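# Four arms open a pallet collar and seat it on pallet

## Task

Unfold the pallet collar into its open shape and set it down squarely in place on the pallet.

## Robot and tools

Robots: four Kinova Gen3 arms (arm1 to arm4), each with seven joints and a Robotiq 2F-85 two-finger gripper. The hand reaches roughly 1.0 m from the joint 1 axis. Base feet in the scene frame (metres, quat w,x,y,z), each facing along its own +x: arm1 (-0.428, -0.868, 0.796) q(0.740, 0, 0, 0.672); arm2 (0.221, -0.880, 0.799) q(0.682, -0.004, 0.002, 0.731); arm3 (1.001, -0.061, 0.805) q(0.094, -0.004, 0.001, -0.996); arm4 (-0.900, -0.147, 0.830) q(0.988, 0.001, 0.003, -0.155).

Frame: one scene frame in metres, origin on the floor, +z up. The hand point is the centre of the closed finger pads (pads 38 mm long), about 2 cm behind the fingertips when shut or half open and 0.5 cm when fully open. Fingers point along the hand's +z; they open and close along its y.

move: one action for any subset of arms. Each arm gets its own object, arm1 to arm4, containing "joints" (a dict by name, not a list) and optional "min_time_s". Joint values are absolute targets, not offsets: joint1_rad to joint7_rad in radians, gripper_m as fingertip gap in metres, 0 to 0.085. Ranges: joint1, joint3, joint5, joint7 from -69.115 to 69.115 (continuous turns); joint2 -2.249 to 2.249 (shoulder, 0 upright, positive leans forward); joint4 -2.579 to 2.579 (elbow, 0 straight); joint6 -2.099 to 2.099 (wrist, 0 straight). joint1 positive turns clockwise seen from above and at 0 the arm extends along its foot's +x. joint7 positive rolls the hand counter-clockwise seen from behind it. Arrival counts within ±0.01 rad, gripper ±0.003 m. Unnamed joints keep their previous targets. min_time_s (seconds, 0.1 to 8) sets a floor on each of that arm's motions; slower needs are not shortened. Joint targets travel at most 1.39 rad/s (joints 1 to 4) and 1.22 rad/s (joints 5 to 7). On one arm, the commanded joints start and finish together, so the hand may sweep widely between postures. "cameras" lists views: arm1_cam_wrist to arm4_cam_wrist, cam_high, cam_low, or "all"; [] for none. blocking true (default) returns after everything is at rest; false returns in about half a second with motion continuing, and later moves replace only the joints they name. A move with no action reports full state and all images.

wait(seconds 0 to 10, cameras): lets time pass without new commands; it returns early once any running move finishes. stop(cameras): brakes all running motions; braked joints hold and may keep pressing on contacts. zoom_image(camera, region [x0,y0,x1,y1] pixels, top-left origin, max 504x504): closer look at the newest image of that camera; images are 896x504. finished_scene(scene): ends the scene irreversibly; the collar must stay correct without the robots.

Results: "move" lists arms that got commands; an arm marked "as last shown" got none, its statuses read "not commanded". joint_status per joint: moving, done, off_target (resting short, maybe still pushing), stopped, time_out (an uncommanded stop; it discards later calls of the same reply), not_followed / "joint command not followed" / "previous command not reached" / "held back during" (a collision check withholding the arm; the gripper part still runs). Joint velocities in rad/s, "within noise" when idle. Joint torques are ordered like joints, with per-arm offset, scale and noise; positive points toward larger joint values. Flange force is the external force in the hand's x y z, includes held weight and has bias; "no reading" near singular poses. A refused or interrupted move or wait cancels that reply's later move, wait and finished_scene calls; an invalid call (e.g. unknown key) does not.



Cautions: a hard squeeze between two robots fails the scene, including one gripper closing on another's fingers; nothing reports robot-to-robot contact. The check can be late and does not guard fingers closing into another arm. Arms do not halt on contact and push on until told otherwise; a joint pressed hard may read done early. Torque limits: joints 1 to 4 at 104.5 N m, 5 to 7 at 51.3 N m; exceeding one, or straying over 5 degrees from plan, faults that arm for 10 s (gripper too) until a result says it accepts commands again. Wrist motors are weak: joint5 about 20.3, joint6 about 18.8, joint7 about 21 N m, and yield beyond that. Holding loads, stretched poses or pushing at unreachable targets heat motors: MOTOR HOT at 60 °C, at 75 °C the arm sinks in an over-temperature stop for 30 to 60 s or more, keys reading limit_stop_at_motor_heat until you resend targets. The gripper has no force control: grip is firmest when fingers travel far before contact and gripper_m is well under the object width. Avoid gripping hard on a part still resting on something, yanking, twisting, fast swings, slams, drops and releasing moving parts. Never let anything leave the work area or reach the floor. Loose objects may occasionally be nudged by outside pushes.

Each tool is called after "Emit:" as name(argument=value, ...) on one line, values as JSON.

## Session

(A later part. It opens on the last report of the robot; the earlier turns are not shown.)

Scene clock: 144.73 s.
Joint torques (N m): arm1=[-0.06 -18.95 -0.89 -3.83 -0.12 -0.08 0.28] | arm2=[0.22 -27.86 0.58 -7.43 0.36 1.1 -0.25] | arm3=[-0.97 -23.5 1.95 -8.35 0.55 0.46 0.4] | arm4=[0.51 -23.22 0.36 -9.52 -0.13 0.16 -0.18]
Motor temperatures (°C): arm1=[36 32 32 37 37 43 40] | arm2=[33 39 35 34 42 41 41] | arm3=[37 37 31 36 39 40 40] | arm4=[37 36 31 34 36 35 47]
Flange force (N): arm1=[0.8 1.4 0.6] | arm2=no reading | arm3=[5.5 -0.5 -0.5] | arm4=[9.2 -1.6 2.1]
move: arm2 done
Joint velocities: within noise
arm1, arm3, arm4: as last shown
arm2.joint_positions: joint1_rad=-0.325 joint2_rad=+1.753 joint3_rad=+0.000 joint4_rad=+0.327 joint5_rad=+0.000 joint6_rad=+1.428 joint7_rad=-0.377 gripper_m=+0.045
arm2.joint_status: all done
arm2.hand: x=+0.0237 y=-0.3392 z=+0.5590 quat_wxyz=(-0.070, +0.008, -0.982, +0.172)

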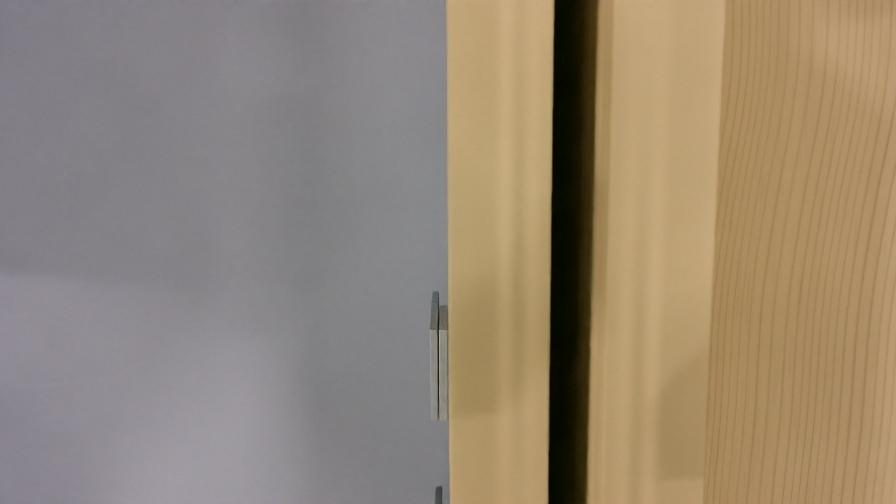

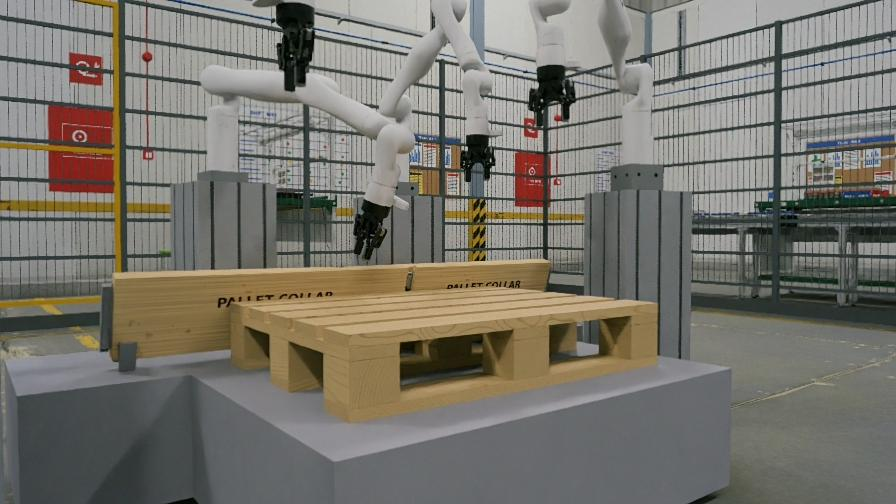

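Emit:
move(arm1={"joints": {"joint7_rad": 3.0376}, "min_time_s": 3}, arm2={"joints": {"joint1_rad": -0.4271, "joint2_rad": 0.8911, "joint4_rad": 1.6311, "joint6_rad": 0.6194, "joint7_rad": 2.645}, "min_time_s": 3.5}, arm3={"joints": {"joint7_rad": -1.5144}, "min_time_s": 3}, arm4={"joints": {"joint7_rad": -1.8703}, "min_time_s": 3}, cameras=["arm1_cam_wrist", "arm2_cam_wrist", "arm3_cam_wrist", "arm4_cam_wrist"])

Scene clock: 154.67 s.
Joint torques (N m): arm1=[-0.02 -18.84 -0.82 -3.81 -0.08 -0.07 0.29] | arm2=[0.15 -21.98 0.53 -5.71 0.39 0.15 -0.25] | arm3=[-0.97 -23.61 1.93 -8.45 0.52 0.35 0.41] | arm4=[0.5 -23.29 0.4 -9.66 -0.08 0.03 -0.16]
Motor temperatures (°C): arm1=[36 32 32 37 37 43 40] | arm2=[33 39 34 34 42 41 41] | arm3=[37 37 31 36 38 40 40] | arm4=[37 36 31 34 36 35 47]
Flange force (N): arm1=[-0.9 -1.4 0.4] | arm2=[0.3 0.9 3.0] | arm3=[-5.4 0.4 -0.5] | arm4=[-9.3 1.7 2.1]
move: arm1 done; arm2 done; arm3 done; arm4 done
Joint velocities: within noise
arm1.joint_positions: joint1_rad=-0.201 joint2_rad=+0.807 joint3_rad=+0.000 joint4_rad=+1.859 joint5_rad=+0.000 joint6_rad=+0.475 joint7_rad=+3.038 gripper_m=+0.085
arm1.joint_status: all done
arm1.hand: x=-0.4501 y=-0.4198 z=+0.7805 quat_wxyz=(+0.000, +1.000, +0.000, +0.000)
arm2.joint_positions: joint1_rad=-0.427 joint2_rad=+0.891 joint3_rad=+0.000 joint4_rad=+1.631 joint5_rad=+0.000 joint6_rad=+0.619 joint7_rad=+2.645 gripper_m=+0.045
arm2.joint_status: all done
arm2.hand: x=+0.0006 y=-0.4198 z=+0.7766 quat_wxyz=(+0.004, +1.000, +0.000, +0.002)
arm3.joint_positions: joint1_rad=+0.245 joint2_rad=+0.981 joint3_rad=+0.000 joint4_rad=+0.953 joint5_rad=+0.000 joint6_rad=+1.207 joint7_rad=-1.514 gripper_m=+0.045
arm3.joint_status: all done
arm3.hand: x=+0.3605 y=-0.0005 z=+0.9057 quat_wxyz=(-0.004, +0.000, +1.000, +0.000)
arm4.joint_positions: joint1_rad=-0.611 joint2_rad=+0.860 joint3_rad=+0.000 joint4_rad=+1.309 joint5_rad=+0.000 joint6_rad=+0.972 joint7_rad=-1.870 gripper_m=+0.085
arm4.joint_status: all done
arm4.hand: x=-0.3393 y=-0.0002 z=+0.8985 quat_wxyz=(+0.001, -1.000, +0.000, +0.002)

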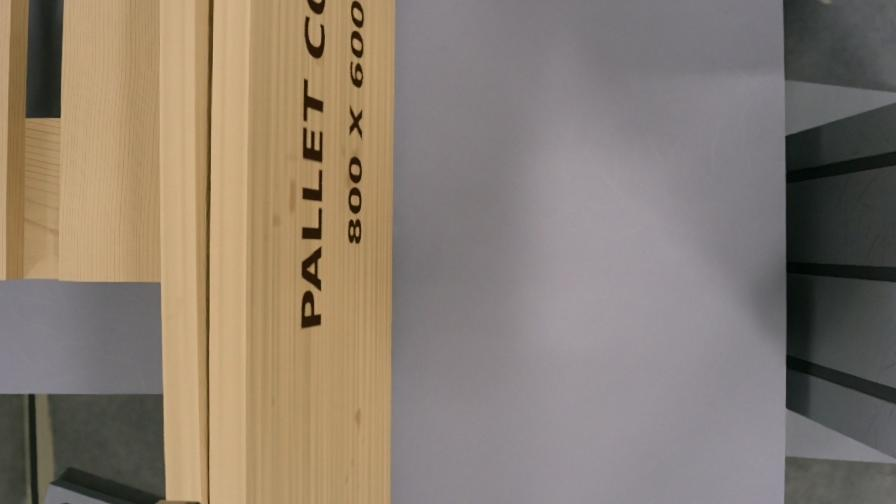

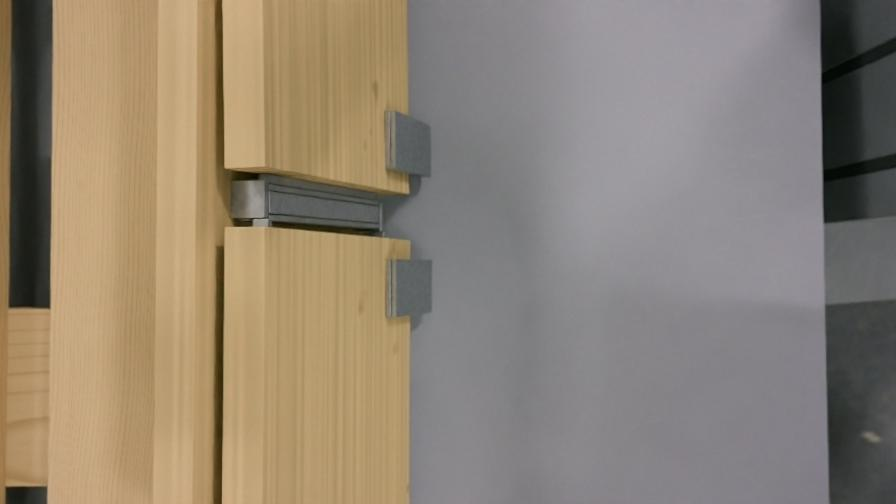

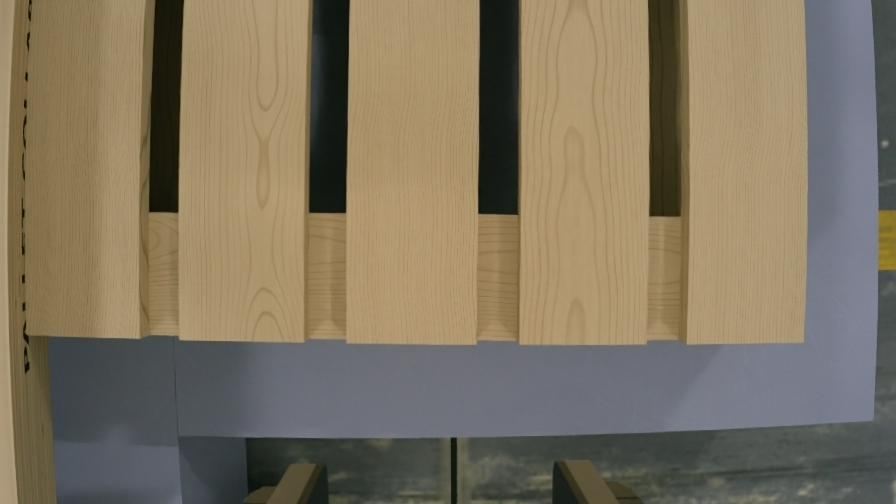

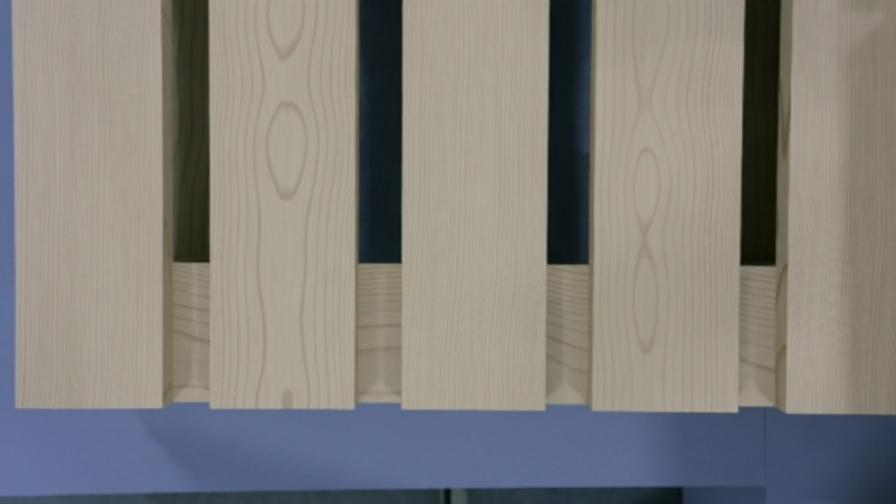

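Emit:
move(arm2={"joints": {"joint1_rad": -0.3228, "joint2_rad": 1.7793, "joint4_rad": 0.2646, "joint6_rad": 1.4627, "joint7_rad": -0.3753}, "min_time_s": 3}, cameras=["arm2_cam_wrist"])

Emit:
zoom_image(camera="arm2_cam_wrist", region=[390, 324, 710, 504])

Scene clock: 174.03 s.
Joint torques (N m): arm1=[-0.02 -18.89 -0.74 -3.79 -0.03 -0.09 0.26] | arm2=[0.18 -27.92 0.6 -7.6 0.37 1.13 -0.26] | arm3=[-0.98 -23.62 2.01 -8.51 0.56 0.29 0.42] | arm4=[0.52 -23.29 0.39 -9.63 -0.11 0.03 -0.15]
Motor temperatures (°C): arm1=[36 32 32 37 37 43 40] | arm2=[33 40 34 34 41 41 41] | arm3=[37 37 31 36 38 40 40] | arm4=[37 36 31 34 36 35 47]
Flange force (N): arm1=[-0.9 -1.6 0.4] | arm2=no reading | arm3=[-5.6 0.4 -0.6] | arm4=[-9.3 1.6 2.1]
move: arm2 done
Joint velocities: within noise
arm1, arm3, arm4: as last shown
arm2.joint_positions: joint1_rad=-0.323 joint2_rad=+1.779 joint3_rad=+0.000 joint4_rad=+0.265 joint5_rad=+0.000 joint6_rad=+1.463 joint7_rad=-0.375 gripper_m=+0.045
arm2.joint_status: all done
arm2.hand: x=+0.0237 y=-0.3359 z=+0.5577 quat_wxyz=(-0.070, +0.008, -0.983, +0.172)

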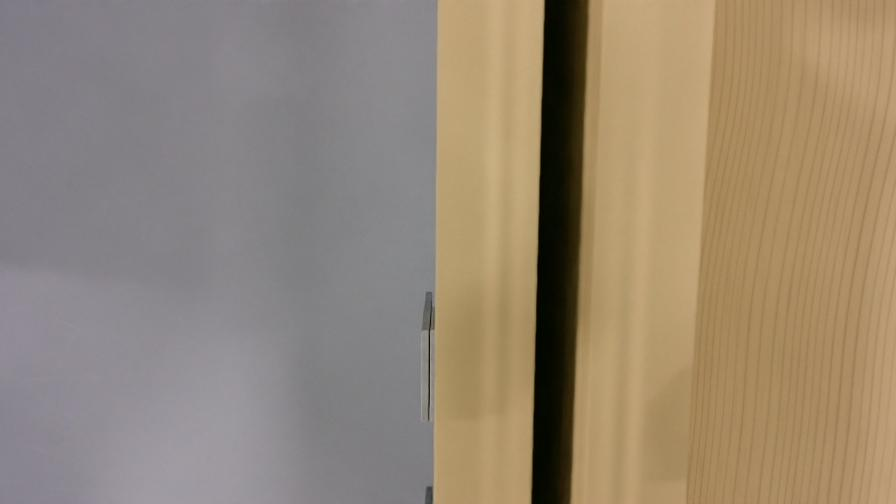

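Scaled by 1.575 from the camera's image (finer frame: 1280x720).

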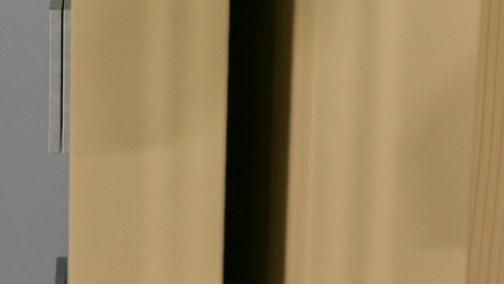

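Emit:
move(arm2={"joints": {"joint2_rad": 1.8116, "joint4_rad": 0.2693, "joint6_rad": 1.4258, "joint7_rad": -0.389}, "min_time_s": 2}, cameras=["arm2_cam_wrist", "cam_low"])

Emit:
zoom_image(camera="cam_low", region=[330, 190, 430, 290])

Scene clock: 178.87 s.
Joint torques (N m): arm1=[-0.07 -18.9 -0.74 -3.8 -0.08 -0.07 0.3] | arm2=[1.12 2.25 0.09 4.1 0.34 -0.04 -0.2] | arm3=[-1.01 -23.72 2.01 -8.37 0.55 0.41 0.37] | arm4=[0.49 -23.27 0.37 -9.62 -0.08 0.03 -0.16]
Motor temperatures (°C): arm1=[36 32 32 37 37 43 40] | arm2=[33 40 34 34 41 41 41] | arm3=[37 37 31 36 38 40 40] | arm4=[37 36 31 34 36 35 47]
Flange force (N): arm1=[-0.8 -1.5 0.5] | arm2=no reading | arm3=[-4.9 0.6 -0.4] | arm4=[-9.2 1.6 2.0]
move: arm2 done
Joint velocities: within noise
arm1, arm3, arm4: as last shown
arm2.joint_positions: joint1_rad=-0.323 joint2_rad=+1.812 joint3_rad=+0.000 joint4_rad=+0.269 joint5_rad=+0.000 joint6_rad=+1.426 joint7_rad=-0.389 gripper_m=+0.045
arm2.joint_status: all done
arm2.hand: x=+0.0270 y=-0.3439 z=+0.5343 quat_wxyz=(-0.071, +0.001, -0.983, +0.172)

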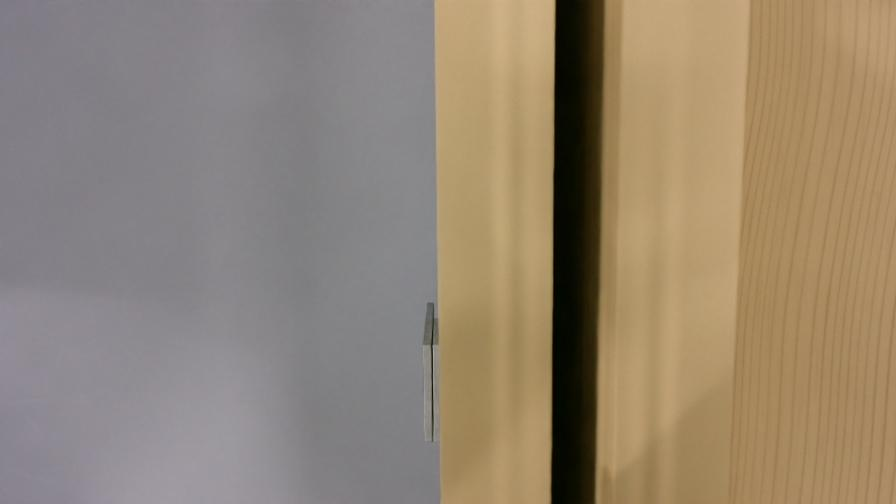

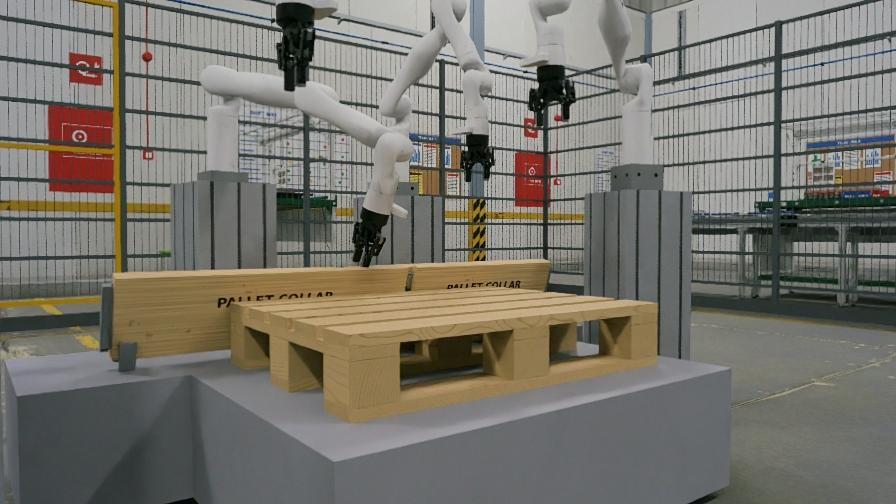

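Scaled by 5.040 from the camera's image (finer frame: 1280x720).

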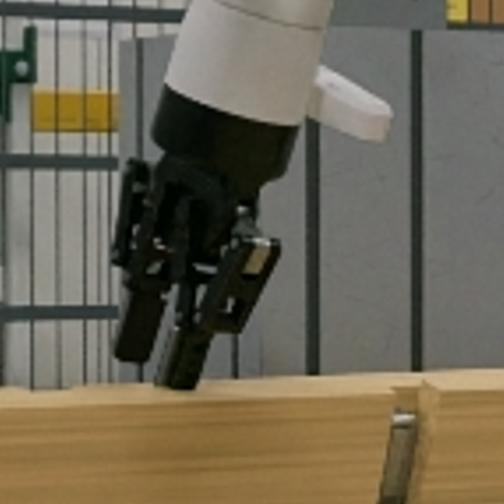

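Emit:
zoom_image(camera="cam_low", region=[345, 240, 395, 280])

Emit:
zoom_image(camera="arm2_cam_wrist", region=[400, 404, 800, 504])

Scaled by 10.080 from the camera's image (finer frame: 1280x720).

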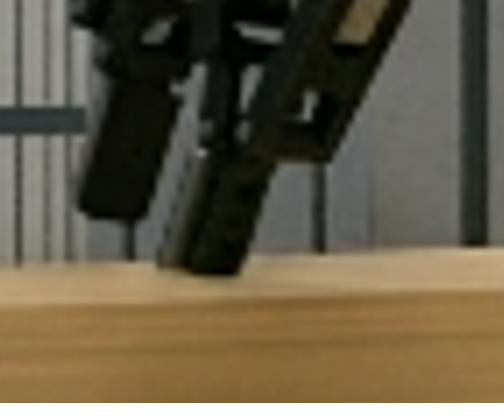

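Scaled by 1.260 from the camera's image (finer frame: 1280x720).

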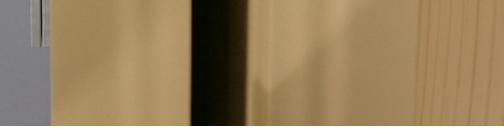

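Emit:
move(arm2={"joints": {"joint2_rad": 1.7793, "joint4_rad": 0.2646, "joint6_rad": 1.4627}, "min_time_s": 1})

Emit:
move(arm2={"joints": {"joint1_rad": -0.1039, "joint2_rad": 1.6574, "joint4_rad": 0.6503, "joint5_rad": -0.3532, "joint6_rad": 1.1429, "joint7_rad": -0.0367}, "min_time_s": 2}, cameras=["arm2_cam_wrist", "cam_low"])

Emit:
zoom_image(camera="cam_low", region=[345, 230, 405, 280])

Emit:
zoom_image(camera="arm2_cam_wrist", region=[390, 324, 710, 504])

Scene clock: 191.23 s.
Joint torques (N m): arm1=[-0.11 -18.83 -0.71 -3.76 -0.02 -0.08 0.27] | arm2=[0.2 -27.89 0.57 -7.57 0.34 1.12 -0.24] | arm3=[-0.99 -23.73 1.92 -8.4 0.51 0.37 0.39] | arm4=[0.55 -23.32 0.36 -9.61 -0.09 0.04 -0.19]
Motor temperatures (°C): arm1=[36 32 32 37 37 43 40] | arm2=[33 40 34 34 41 41 41] | arm3=[37 37 31 36 38 40 40] | arm4=[37 36 31 34 36 35 47]
Flange force (N): arm1=[-0.7 -1.6 0.3] | arm2=no reading | arm3=[-4.9 0.6 -0.4] | arm4=[-9.1 1.6 2.1]
move: arm2 done
Joint velocities: within noise
arm1, arm3, arm4: as last shown
arm2.joint_positions: joint1_rad=-0.323 joint2_rad=+1.779 joint3_rad=+0.000 joint4_rad=+0.265 joint5_rad=+0.000 joint6_rad=+1.463 joint7_rad=-0.389 gripper_m=+0.045
arm2.joint_status: all done
arm2.hand: x=+0.0237 y=-0.3359 z=+0.5577 quat_wxyz=(-0.071, +0.001, -0.983, +0.172)
pictures: none

Scene clock: 193.57 s.
Joint torques (N m): arm1=[-0.1 -18.86 -0.66 -3.8 -0.08 -0.11 0.28] | arm2=[0.3 -27.18 -0.28 -6.43 -0.34 1.06 -0.24] | arm3=[-0.95 -23.65 1.87 -8.47 0.5 0.34 0.37] | arm4=[0.55 -23.28 0.34 -9.61 -0.08 0.05 -0.17]
Motor temperatures (°C): arm1=[36 32 32 37 37 43 40] | arm2=[33 40 34 34 41 41 40] | arm3=[37 37 31 36 38 40 40] | arm4=[37 36 31 34 36 35 47]
Flange force (N): arm1=[-0.7 -1.6 0.3] | arm2=[-0.7 -1.2 2.6] | arm3=[-5.4 0.5 -0.5] | arm4=[-9.2 1.6 2.1]
move: arm2 done
Joint velocities: within noise
arm1, arm3, arm4: as last shown
arm2.joint_positions: joint1_rad=-0.104 joint2_rad=+1.657 joint3_rad=+0.000 joint4_rad=+0.650 joint5_rad=-0.353 joint6_rad=+1.143 joint7_rad=-0.037 gripper_m=+0.045
arm2.joint_status: all done
arm2.hand: x=+0.0524 y=-0.3339 z=+0.5476 quat_wxyz=(+0.128, -0.031, -0.977, +0.170)

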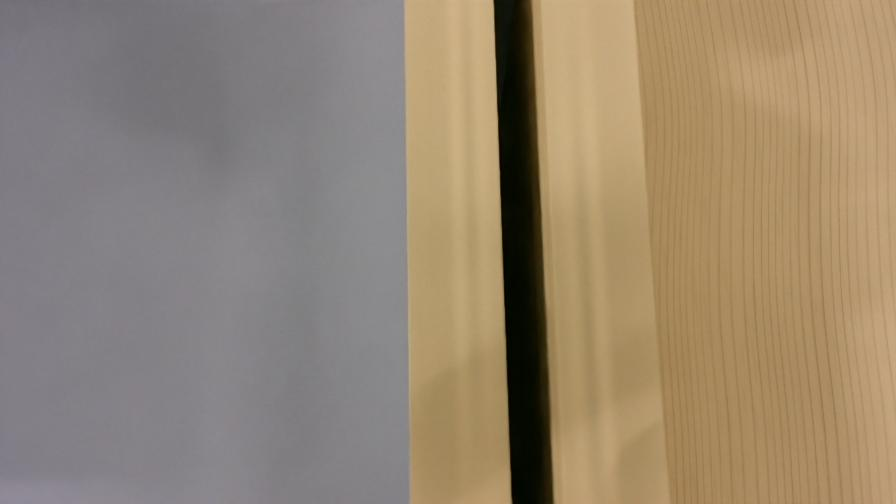

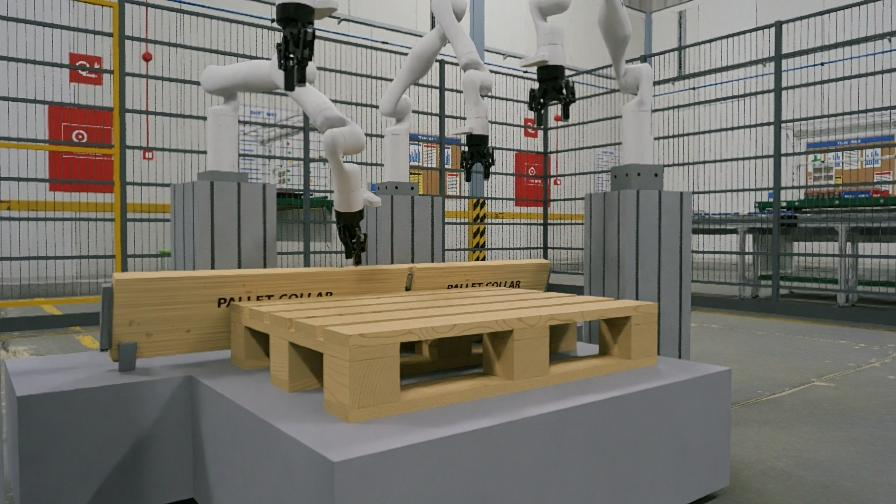

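Scaled by 8.400 from the camera's image (finer frame: 1280x720).

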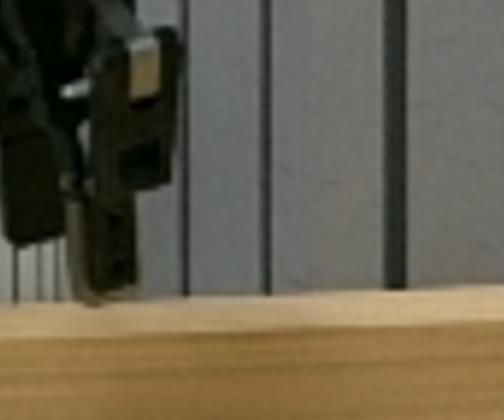

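Scaled by 1.575 from the camera's image (finer frame: 1280x720).

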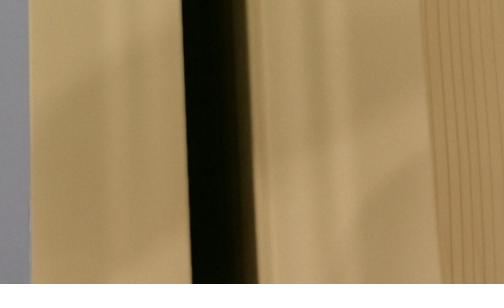

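Emit:
move(arm2={"joints": {"joint1_rad": -0.1132, "joint2_rad": 1.6897, "joint4_rad": 0.6342, "joint5_rad": -0.3593, "joint6_rad": 1.1253, "joint7_rad": -0.0157}, "min_time_s": 2}, cameras=["arm2_cam_wrist", "cam_low"])

Emit:
zoom_image(camera="cam_low", region=[345, 230, 405, 280])

Scene clock: 202.00 s.
Joint torques (N m): arm1=[-0.01 -18.86 -0.66 -3.77 -0.06 -0.1 0.25] | arm2=[-17.3 51.91 -5.01 22.99 0.84 -0.23 -0.33] | arm3=[-0.9 -23.64 1.96 -8.39 0.53 0.34 0.4] | arm4=[0.5 -23.31 0.4 -9.62 -0.09 0.05 -0.17]
Motor temperatures (°C): arm1=[36 32 32 37 37 43 40] | arm2=[33 40 34 34 42 41 40] | arm3=[37 37 31 37 38 40 40] | arm4=[37 36 31 34 36 35 47]
Flange force (N): arm1=[-0.9 -1.6 0.4] | arm2=[7.0 -19.7 -116.9] | arm3=[-5.0 0.4 -0.6] | arm4=[-9.2 1.6 2.1]
move: arm2 done
Joint velocities: within noise
arm1, arm3, arm4: as last shown
arm2.joint_positions: joint1_rad=-0.113 joint2_rad=+1.687 joint3_rad=+0.000 joint4_rad=+0.634 joint5_rad=-0.359 joint6_rad=+1.125 joint7_rad=-0.016 gripper_m=+0.045
arm2.joint_status: all done
arm2.hand: x=+0.0469 y=-0.3380 z=+0.5321 quat_wxyz=(+0.130, -0.020, -0.977, +0.167)

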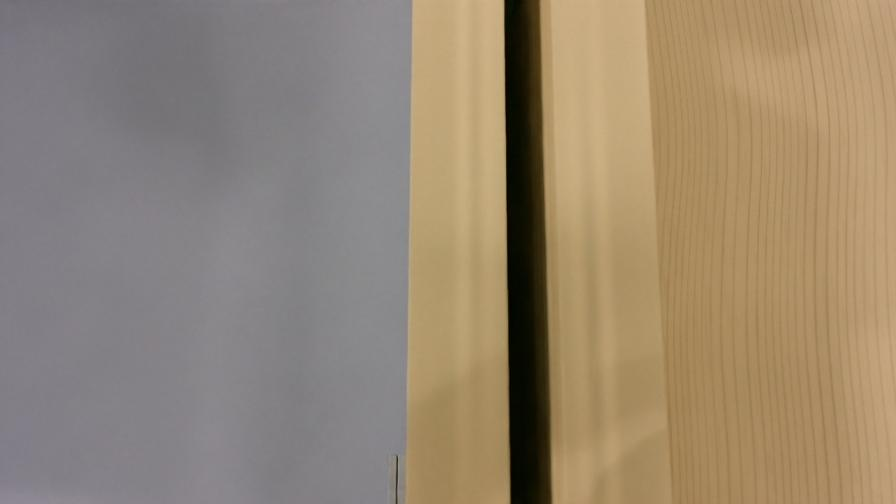

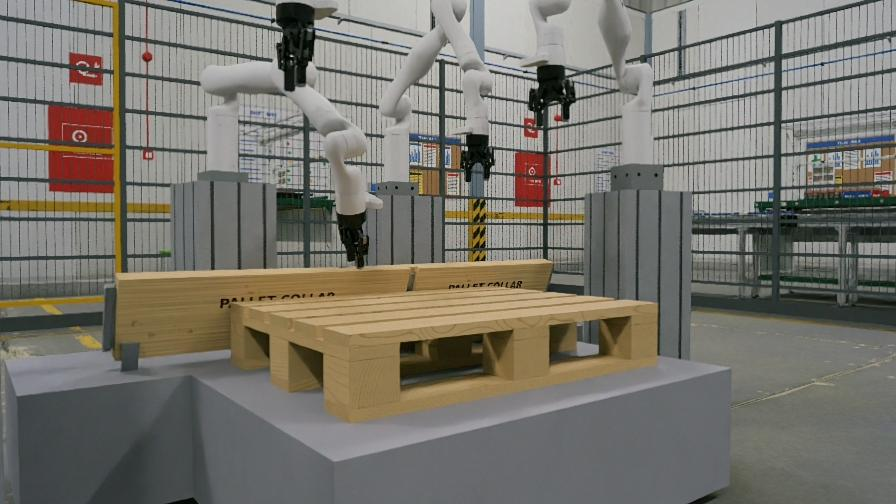

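Scaled by 8.400 from the camera's image (finer frame: 1280x720).

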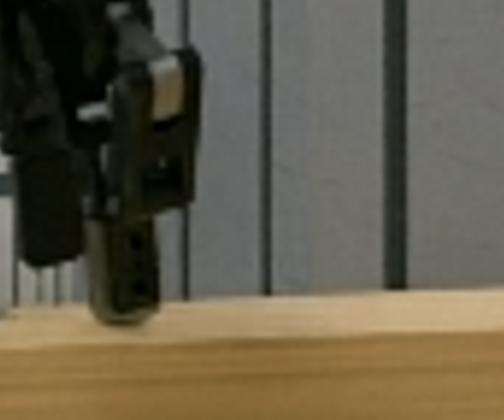

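Emit:
move(arm2={"joints": {"joint1_rad": -0.1039, "joint2_rad": 1.6474, "joint4_rad": 0.6503, "joint5_rad": -0.3532, "joint6_rad": 1.1529, "joint7_rad": -0.0157}, "min_time_s": 1}, cameras=["arm2_cam_wrist", "cam_low", "arm1_cam_wrist", "arm3_cam_wrist"])

Emit:
zoom_image(camera="cam_low", region=[345, 230, 405, 280])

Emit:
zoom_image(camera="cam_low", region=[80, 250, 260, 380])

Scene clock: 204.30 s.
Joint torques (N m): arm1=[-0.03 -18.84 -0.72 -3.84 -0.08 -0.08 0.26] | arm2=[0.24 -27.24 -0.33 -6.49 -0.36 1.05 -0.25] | arm3=[-0.97 -23.67 1.97 -8.48 0.56 0.35 0.37] | arm4=[0.49 -23.31 0.38 -9.59 -0.09 0.03 -0.17]
Motor temperatures (°C): arm1=[36 32 32 37 37 43 40] | arm2=[33 41 34 34 41 41 40] | arm3=[37 38 31 37 38 40 40] | arm4=[37 36 31 34 36 35 47]
Flange force (N): arm1=[-0.8 -1.3 0.4] | arm2=[-0.8 -1.2 2.6] | arm3=[-5.5 0.5 -0.4] | arm4=[-9.0 1.6 2.0]
move: arm2 done
Joint velocities: within noise
arm1, arm3, arm4: as last shown
arm2.joint_positions: joint1_rad=-0.104 joint2_rad=+1.647 joint3_rad=+0.000 joint4_rad=+0.650 joint5_rad=-0.353 joint6_rad=+1.153 joint7_rad=-0.016 gripper_m=+0.045
arm2.joint_status: all done
arm2.hand: x=+0.0515 y=-0.3316 z=+0.5543 quat_wxyz=(+0.131, -0.019, -0.977, +0.169)
pictures: arm1_cam_wrist, arm2_cam_wrist, arm3_cam_wrist, cam_low

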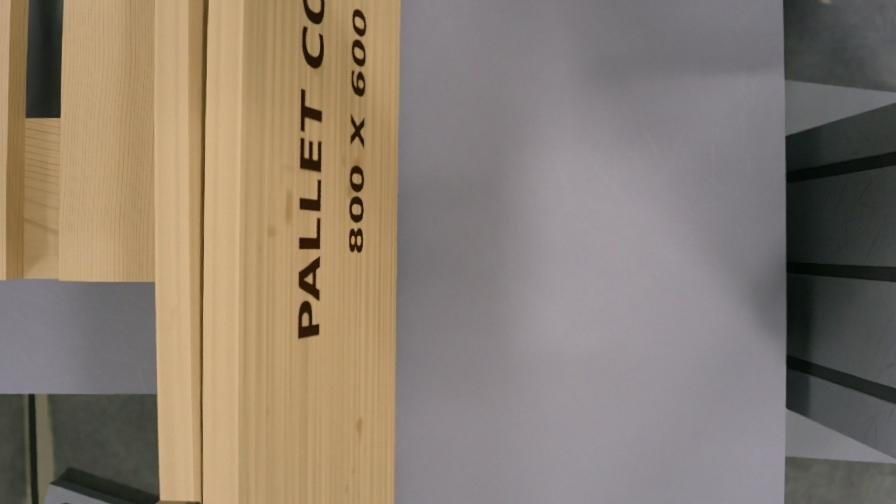

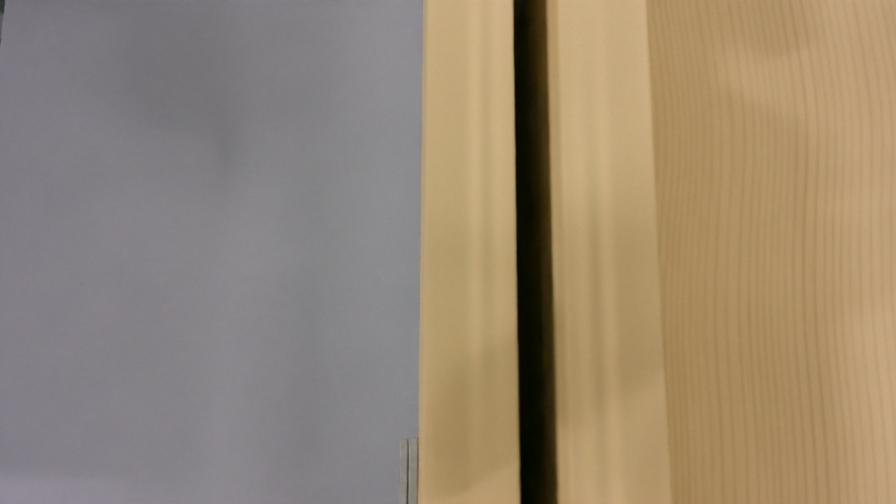

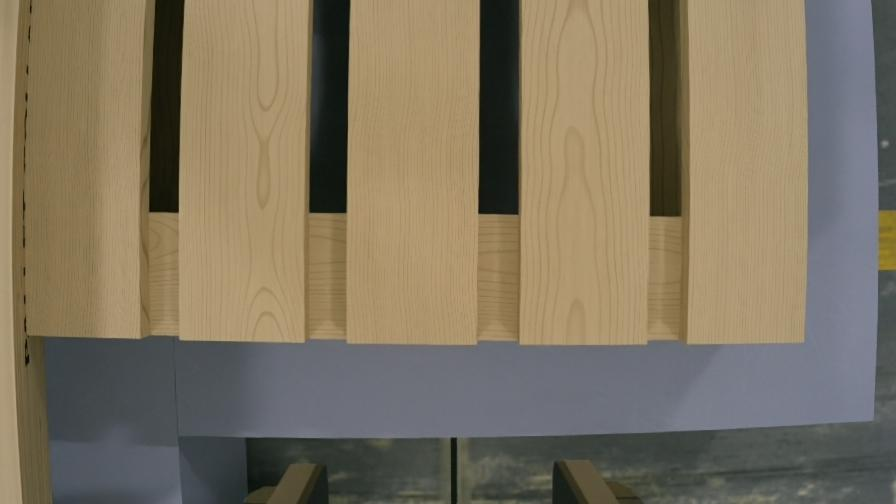

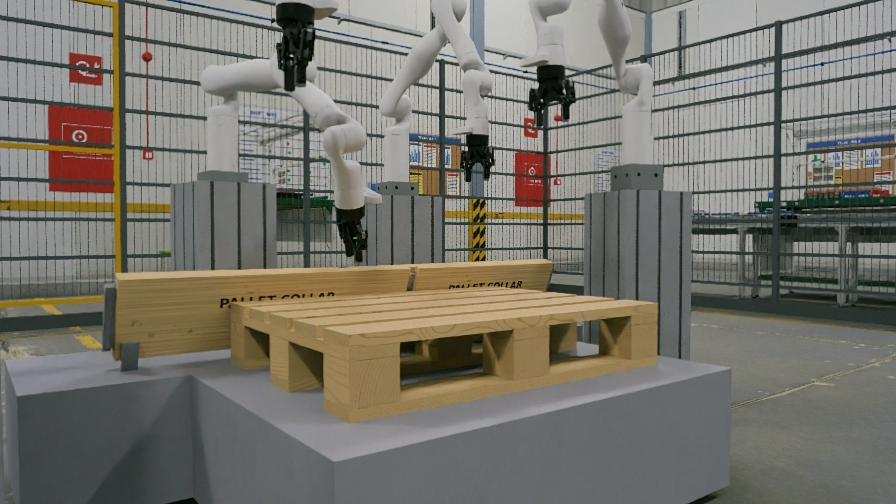

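Scaled by 8.400 from the camera's image (finer frame: 1280x720).

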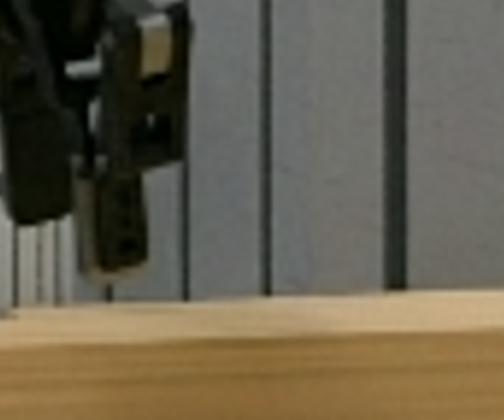

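Scaled by 2.800 from the camera's image (finer frame: 1280x720).

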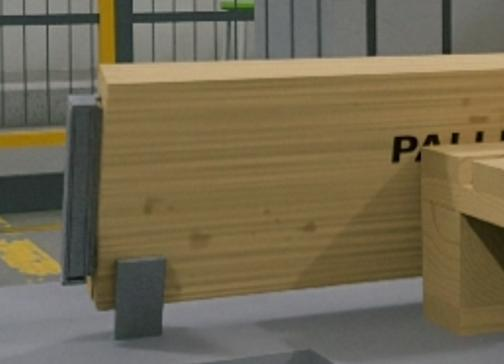

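Emit:
zoom_image(camera="arm1_cam_wrist", region=[130, 0, 430, 170])

Emit:
zoom_image(camera="arm1_cam_wrist", region=[130, 334, 430, 504])

Emit:
zoom_image(camera="arm2_cam_wrist", region=[390, 324, 710, 504])

Scaled by 1.680 from the camera's image (finer frame: 1280x720).

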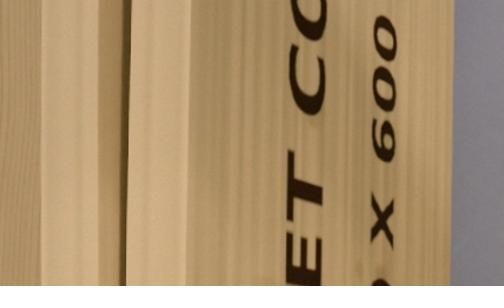

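Scaled by 1.680 from the camera's image (finer frame: 1280x720).

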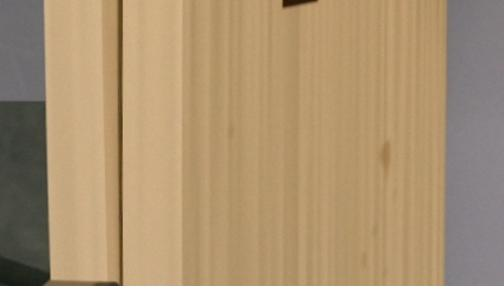

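Scaled by 1.575 from the camera's image (finer frame: 1280x720).

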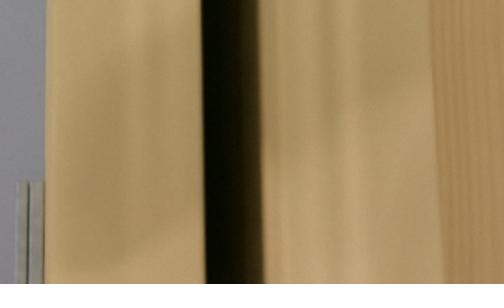

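Emit:
move(arm1={"joints": {"joint1_rad": 0.0898, "joint2_rad": 1.7592, "joint3_rad": 0, "joint4_rad": 0.4566, "joint5_rad": 0.5198, "joint6_rad": 1.2266, "joint7_rad": 3.1347, "gripper_m": 0.045}, "min_time_s": 3}, arm2={"joints": {"joint2_rad": 1.35, "joint6_rad": 1.4}, "min_time_s": 1.5}, cameras=["arm1_cam_wrist", "arm2_cam_wrist"])

Emit:
zoom_image(camera="arm1_cam_wrist", region=[260, 324, 580, 504])

Scene clock: 229.03 s.
Joint torques (N m): arm1=[-0.11 -26.52 0.74 -6.25 0.97 0.88 0.26] | arm2=[0.22 -28.52 -0.32 -8.16 -0.57 0.88 -0.25] | arm3=[-0.95 -23.67 1.95 -8.42 0.56 0.36 0.37] | arm4=[0.5 -23.27 0.36 -9.61 -0.1 0.04 -0.17]
Motor temperatures (°C): arm1=[36 32 32 37 37 43 40] | arm2=[33 42 34 34 41 41 40] | arm3=[37 38 31 37 38 40 40] | arm4=[37 36 31 34 36 35 47]
Flange force (N): arm1=no reading | arm2=[-1.0 -1.1 3.0] | arm3=[-5.1 0.5 -0.5] | arm4=[-9.2 1.6 2.0]
move: arm1 done; arm2 done
Joint velocities: within noise
arm1.joint_positions: joint1_rad=+0.090 joint2_rad=+1.759 joint3_rad=+0.000 joint4_rad=+0.457 joint5_rad=+0.520 joint6_rad=+1.227 joint7_rad=+3.135 gripper_m=+0.045
arm1.joint_status: all done
arm1.hand: x=-0.1504 y=-0.3139 z=+0.5464 quat_wxyz=(+0.165, +0.963, +0.029, +0.212)
arm2.joint_positions: joint1_rad=-0.104 joint2_rad=+1.350 joint3_rad=+0.000 joint4_rad=+0.650 joint5_rad=-0.353 joint6_rad=+1.400 joint7_rad=-0.016 gripper_m=+0.045
arm2.joint_status: all done
arm2.hand: x=+0.0340 y=-0.2789 z=+0.7558 quat_wxyz=(+0.153, +0.024, -0.977, +0.146)
arm3, arm4: as last shown

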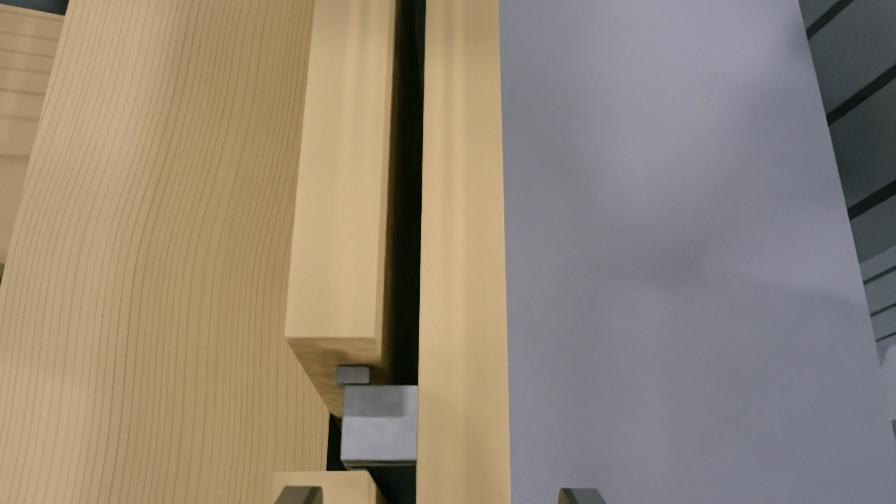

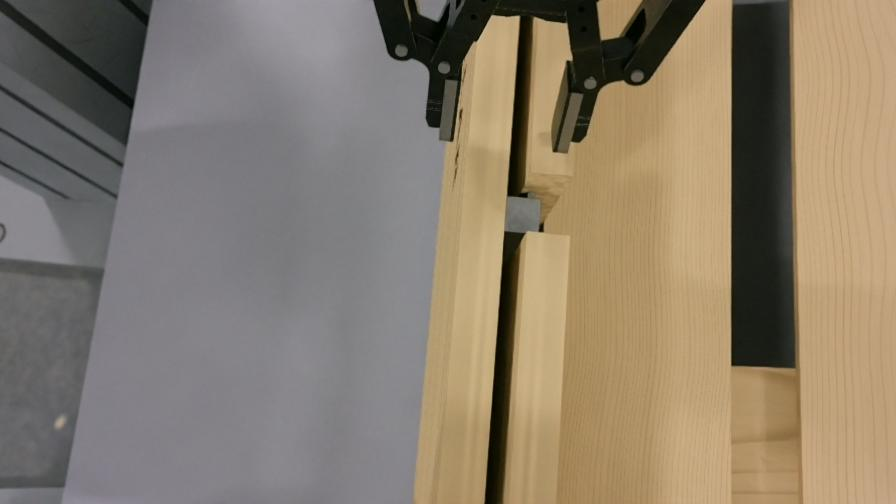

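Scaled by 1.575 from the camera's image (finer frame: 1280x720).

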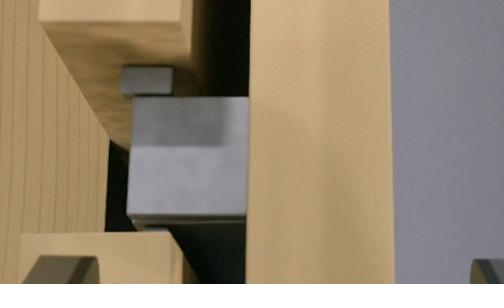

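Emit:
move(arm1={"joints": {"joint1_rad": 0.1046, "joint2_rad": 1.7186, "joint4_rad": 0.5988, "joint5_rad": 0.5466, "joint6_rad": 1.1334, "joint7_rad": 3.0896}, "min_time_s": 1.5}, cameras=["arm1_cam_wrist"])

Emit:
zoom_image(camera="arm1_cam_wrist", region=[260, 324, 580, 504])

Scene clock: 239.53 s.
Joint torques (N m): arm1=[30.24 38.74 7.96 19.24 0.84 1.86 0.22] | arm2=[0.23 -28.52 -0.35 -8.14 -0.57 0.88 -0.24] | arm3=[-1.01 -23.7 1.92 -8.52 0.52 0.34 0.42] | arm4=[0.52 -23.3 0.39 -9.66 -0.09 0.03 -0.15]
Motor temperatures (°C): arm1=[36 32 32 37 37 43 40] | arm2=[33 42 34 34 41 41 40] | arm3=[37 38 31 37 38 40 40] | arm4=[37 36 31 34 36 35 47]
Flange force (N): arm1=[1.4 10.0 -103.6] | arm2=[-0.9 -0.8 2.9] | arm3=[-5.5 0.5 -0.4] | arm4=[-9.3 1.6 2.1]
move: arm1 done
Joint velocities: within noise
arm1.joint_positions: joint1_rad=+0.105 joint2_rad=+1.718 joint3_rad=+0.000 joint4_rad=+0.599 joint5_rad=+0.547 joint6_rad=+1.133 joint7_rad=+3.090 gripper_m=+0.045
arm1.joint_status: all done
arm1.hand: x=-0.1443 y=-0.3332 z=+0.5389 quat_wxyz=(+0.164, +0.963, +0.029, +0.212)
arm2: as last shown
arm3.joint_positions: joint1_rad=+0.245 joint2_rad=+0.981 joint3_rad=+0.000 joint4_rad=+0.953 joint5_rad=+0.000 joint6_rad=+1.207 joint7_rad=-1.514 gripper_m=+0.045
arm3.joint_status: not commanded
arm3.hand: x=+0.3605 y=-0.0005 z=+0.9057 quat_wxyz=(-0.004, +0.000, +1.000, +0.000)
arm4.joint_positions: joint1_rad=-0.611 joint2_rad=+0.860 joint3_rad=+0.000 joint4_rad=+1.309 joint5_rad=+0.000 joint6_rad=+0.972 joint7_rad=-1.870 gripper_m=+0.085
arm4.joint_status: not commanded
arm4.hand: x=-0.3393 y=-0.0002 z=+0.8985 quat_wxyz=(+0.001, -1.000, +0.000, +0.002)

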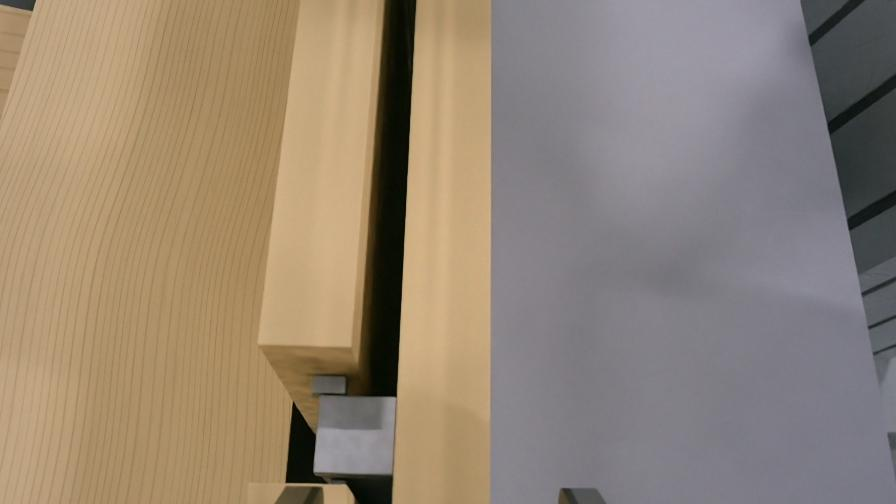

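Scaled by 1.575 from the camera's image (finer frame: 1280x720).

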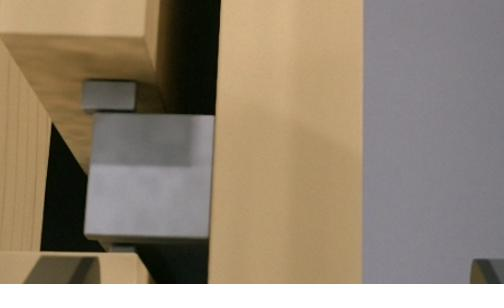

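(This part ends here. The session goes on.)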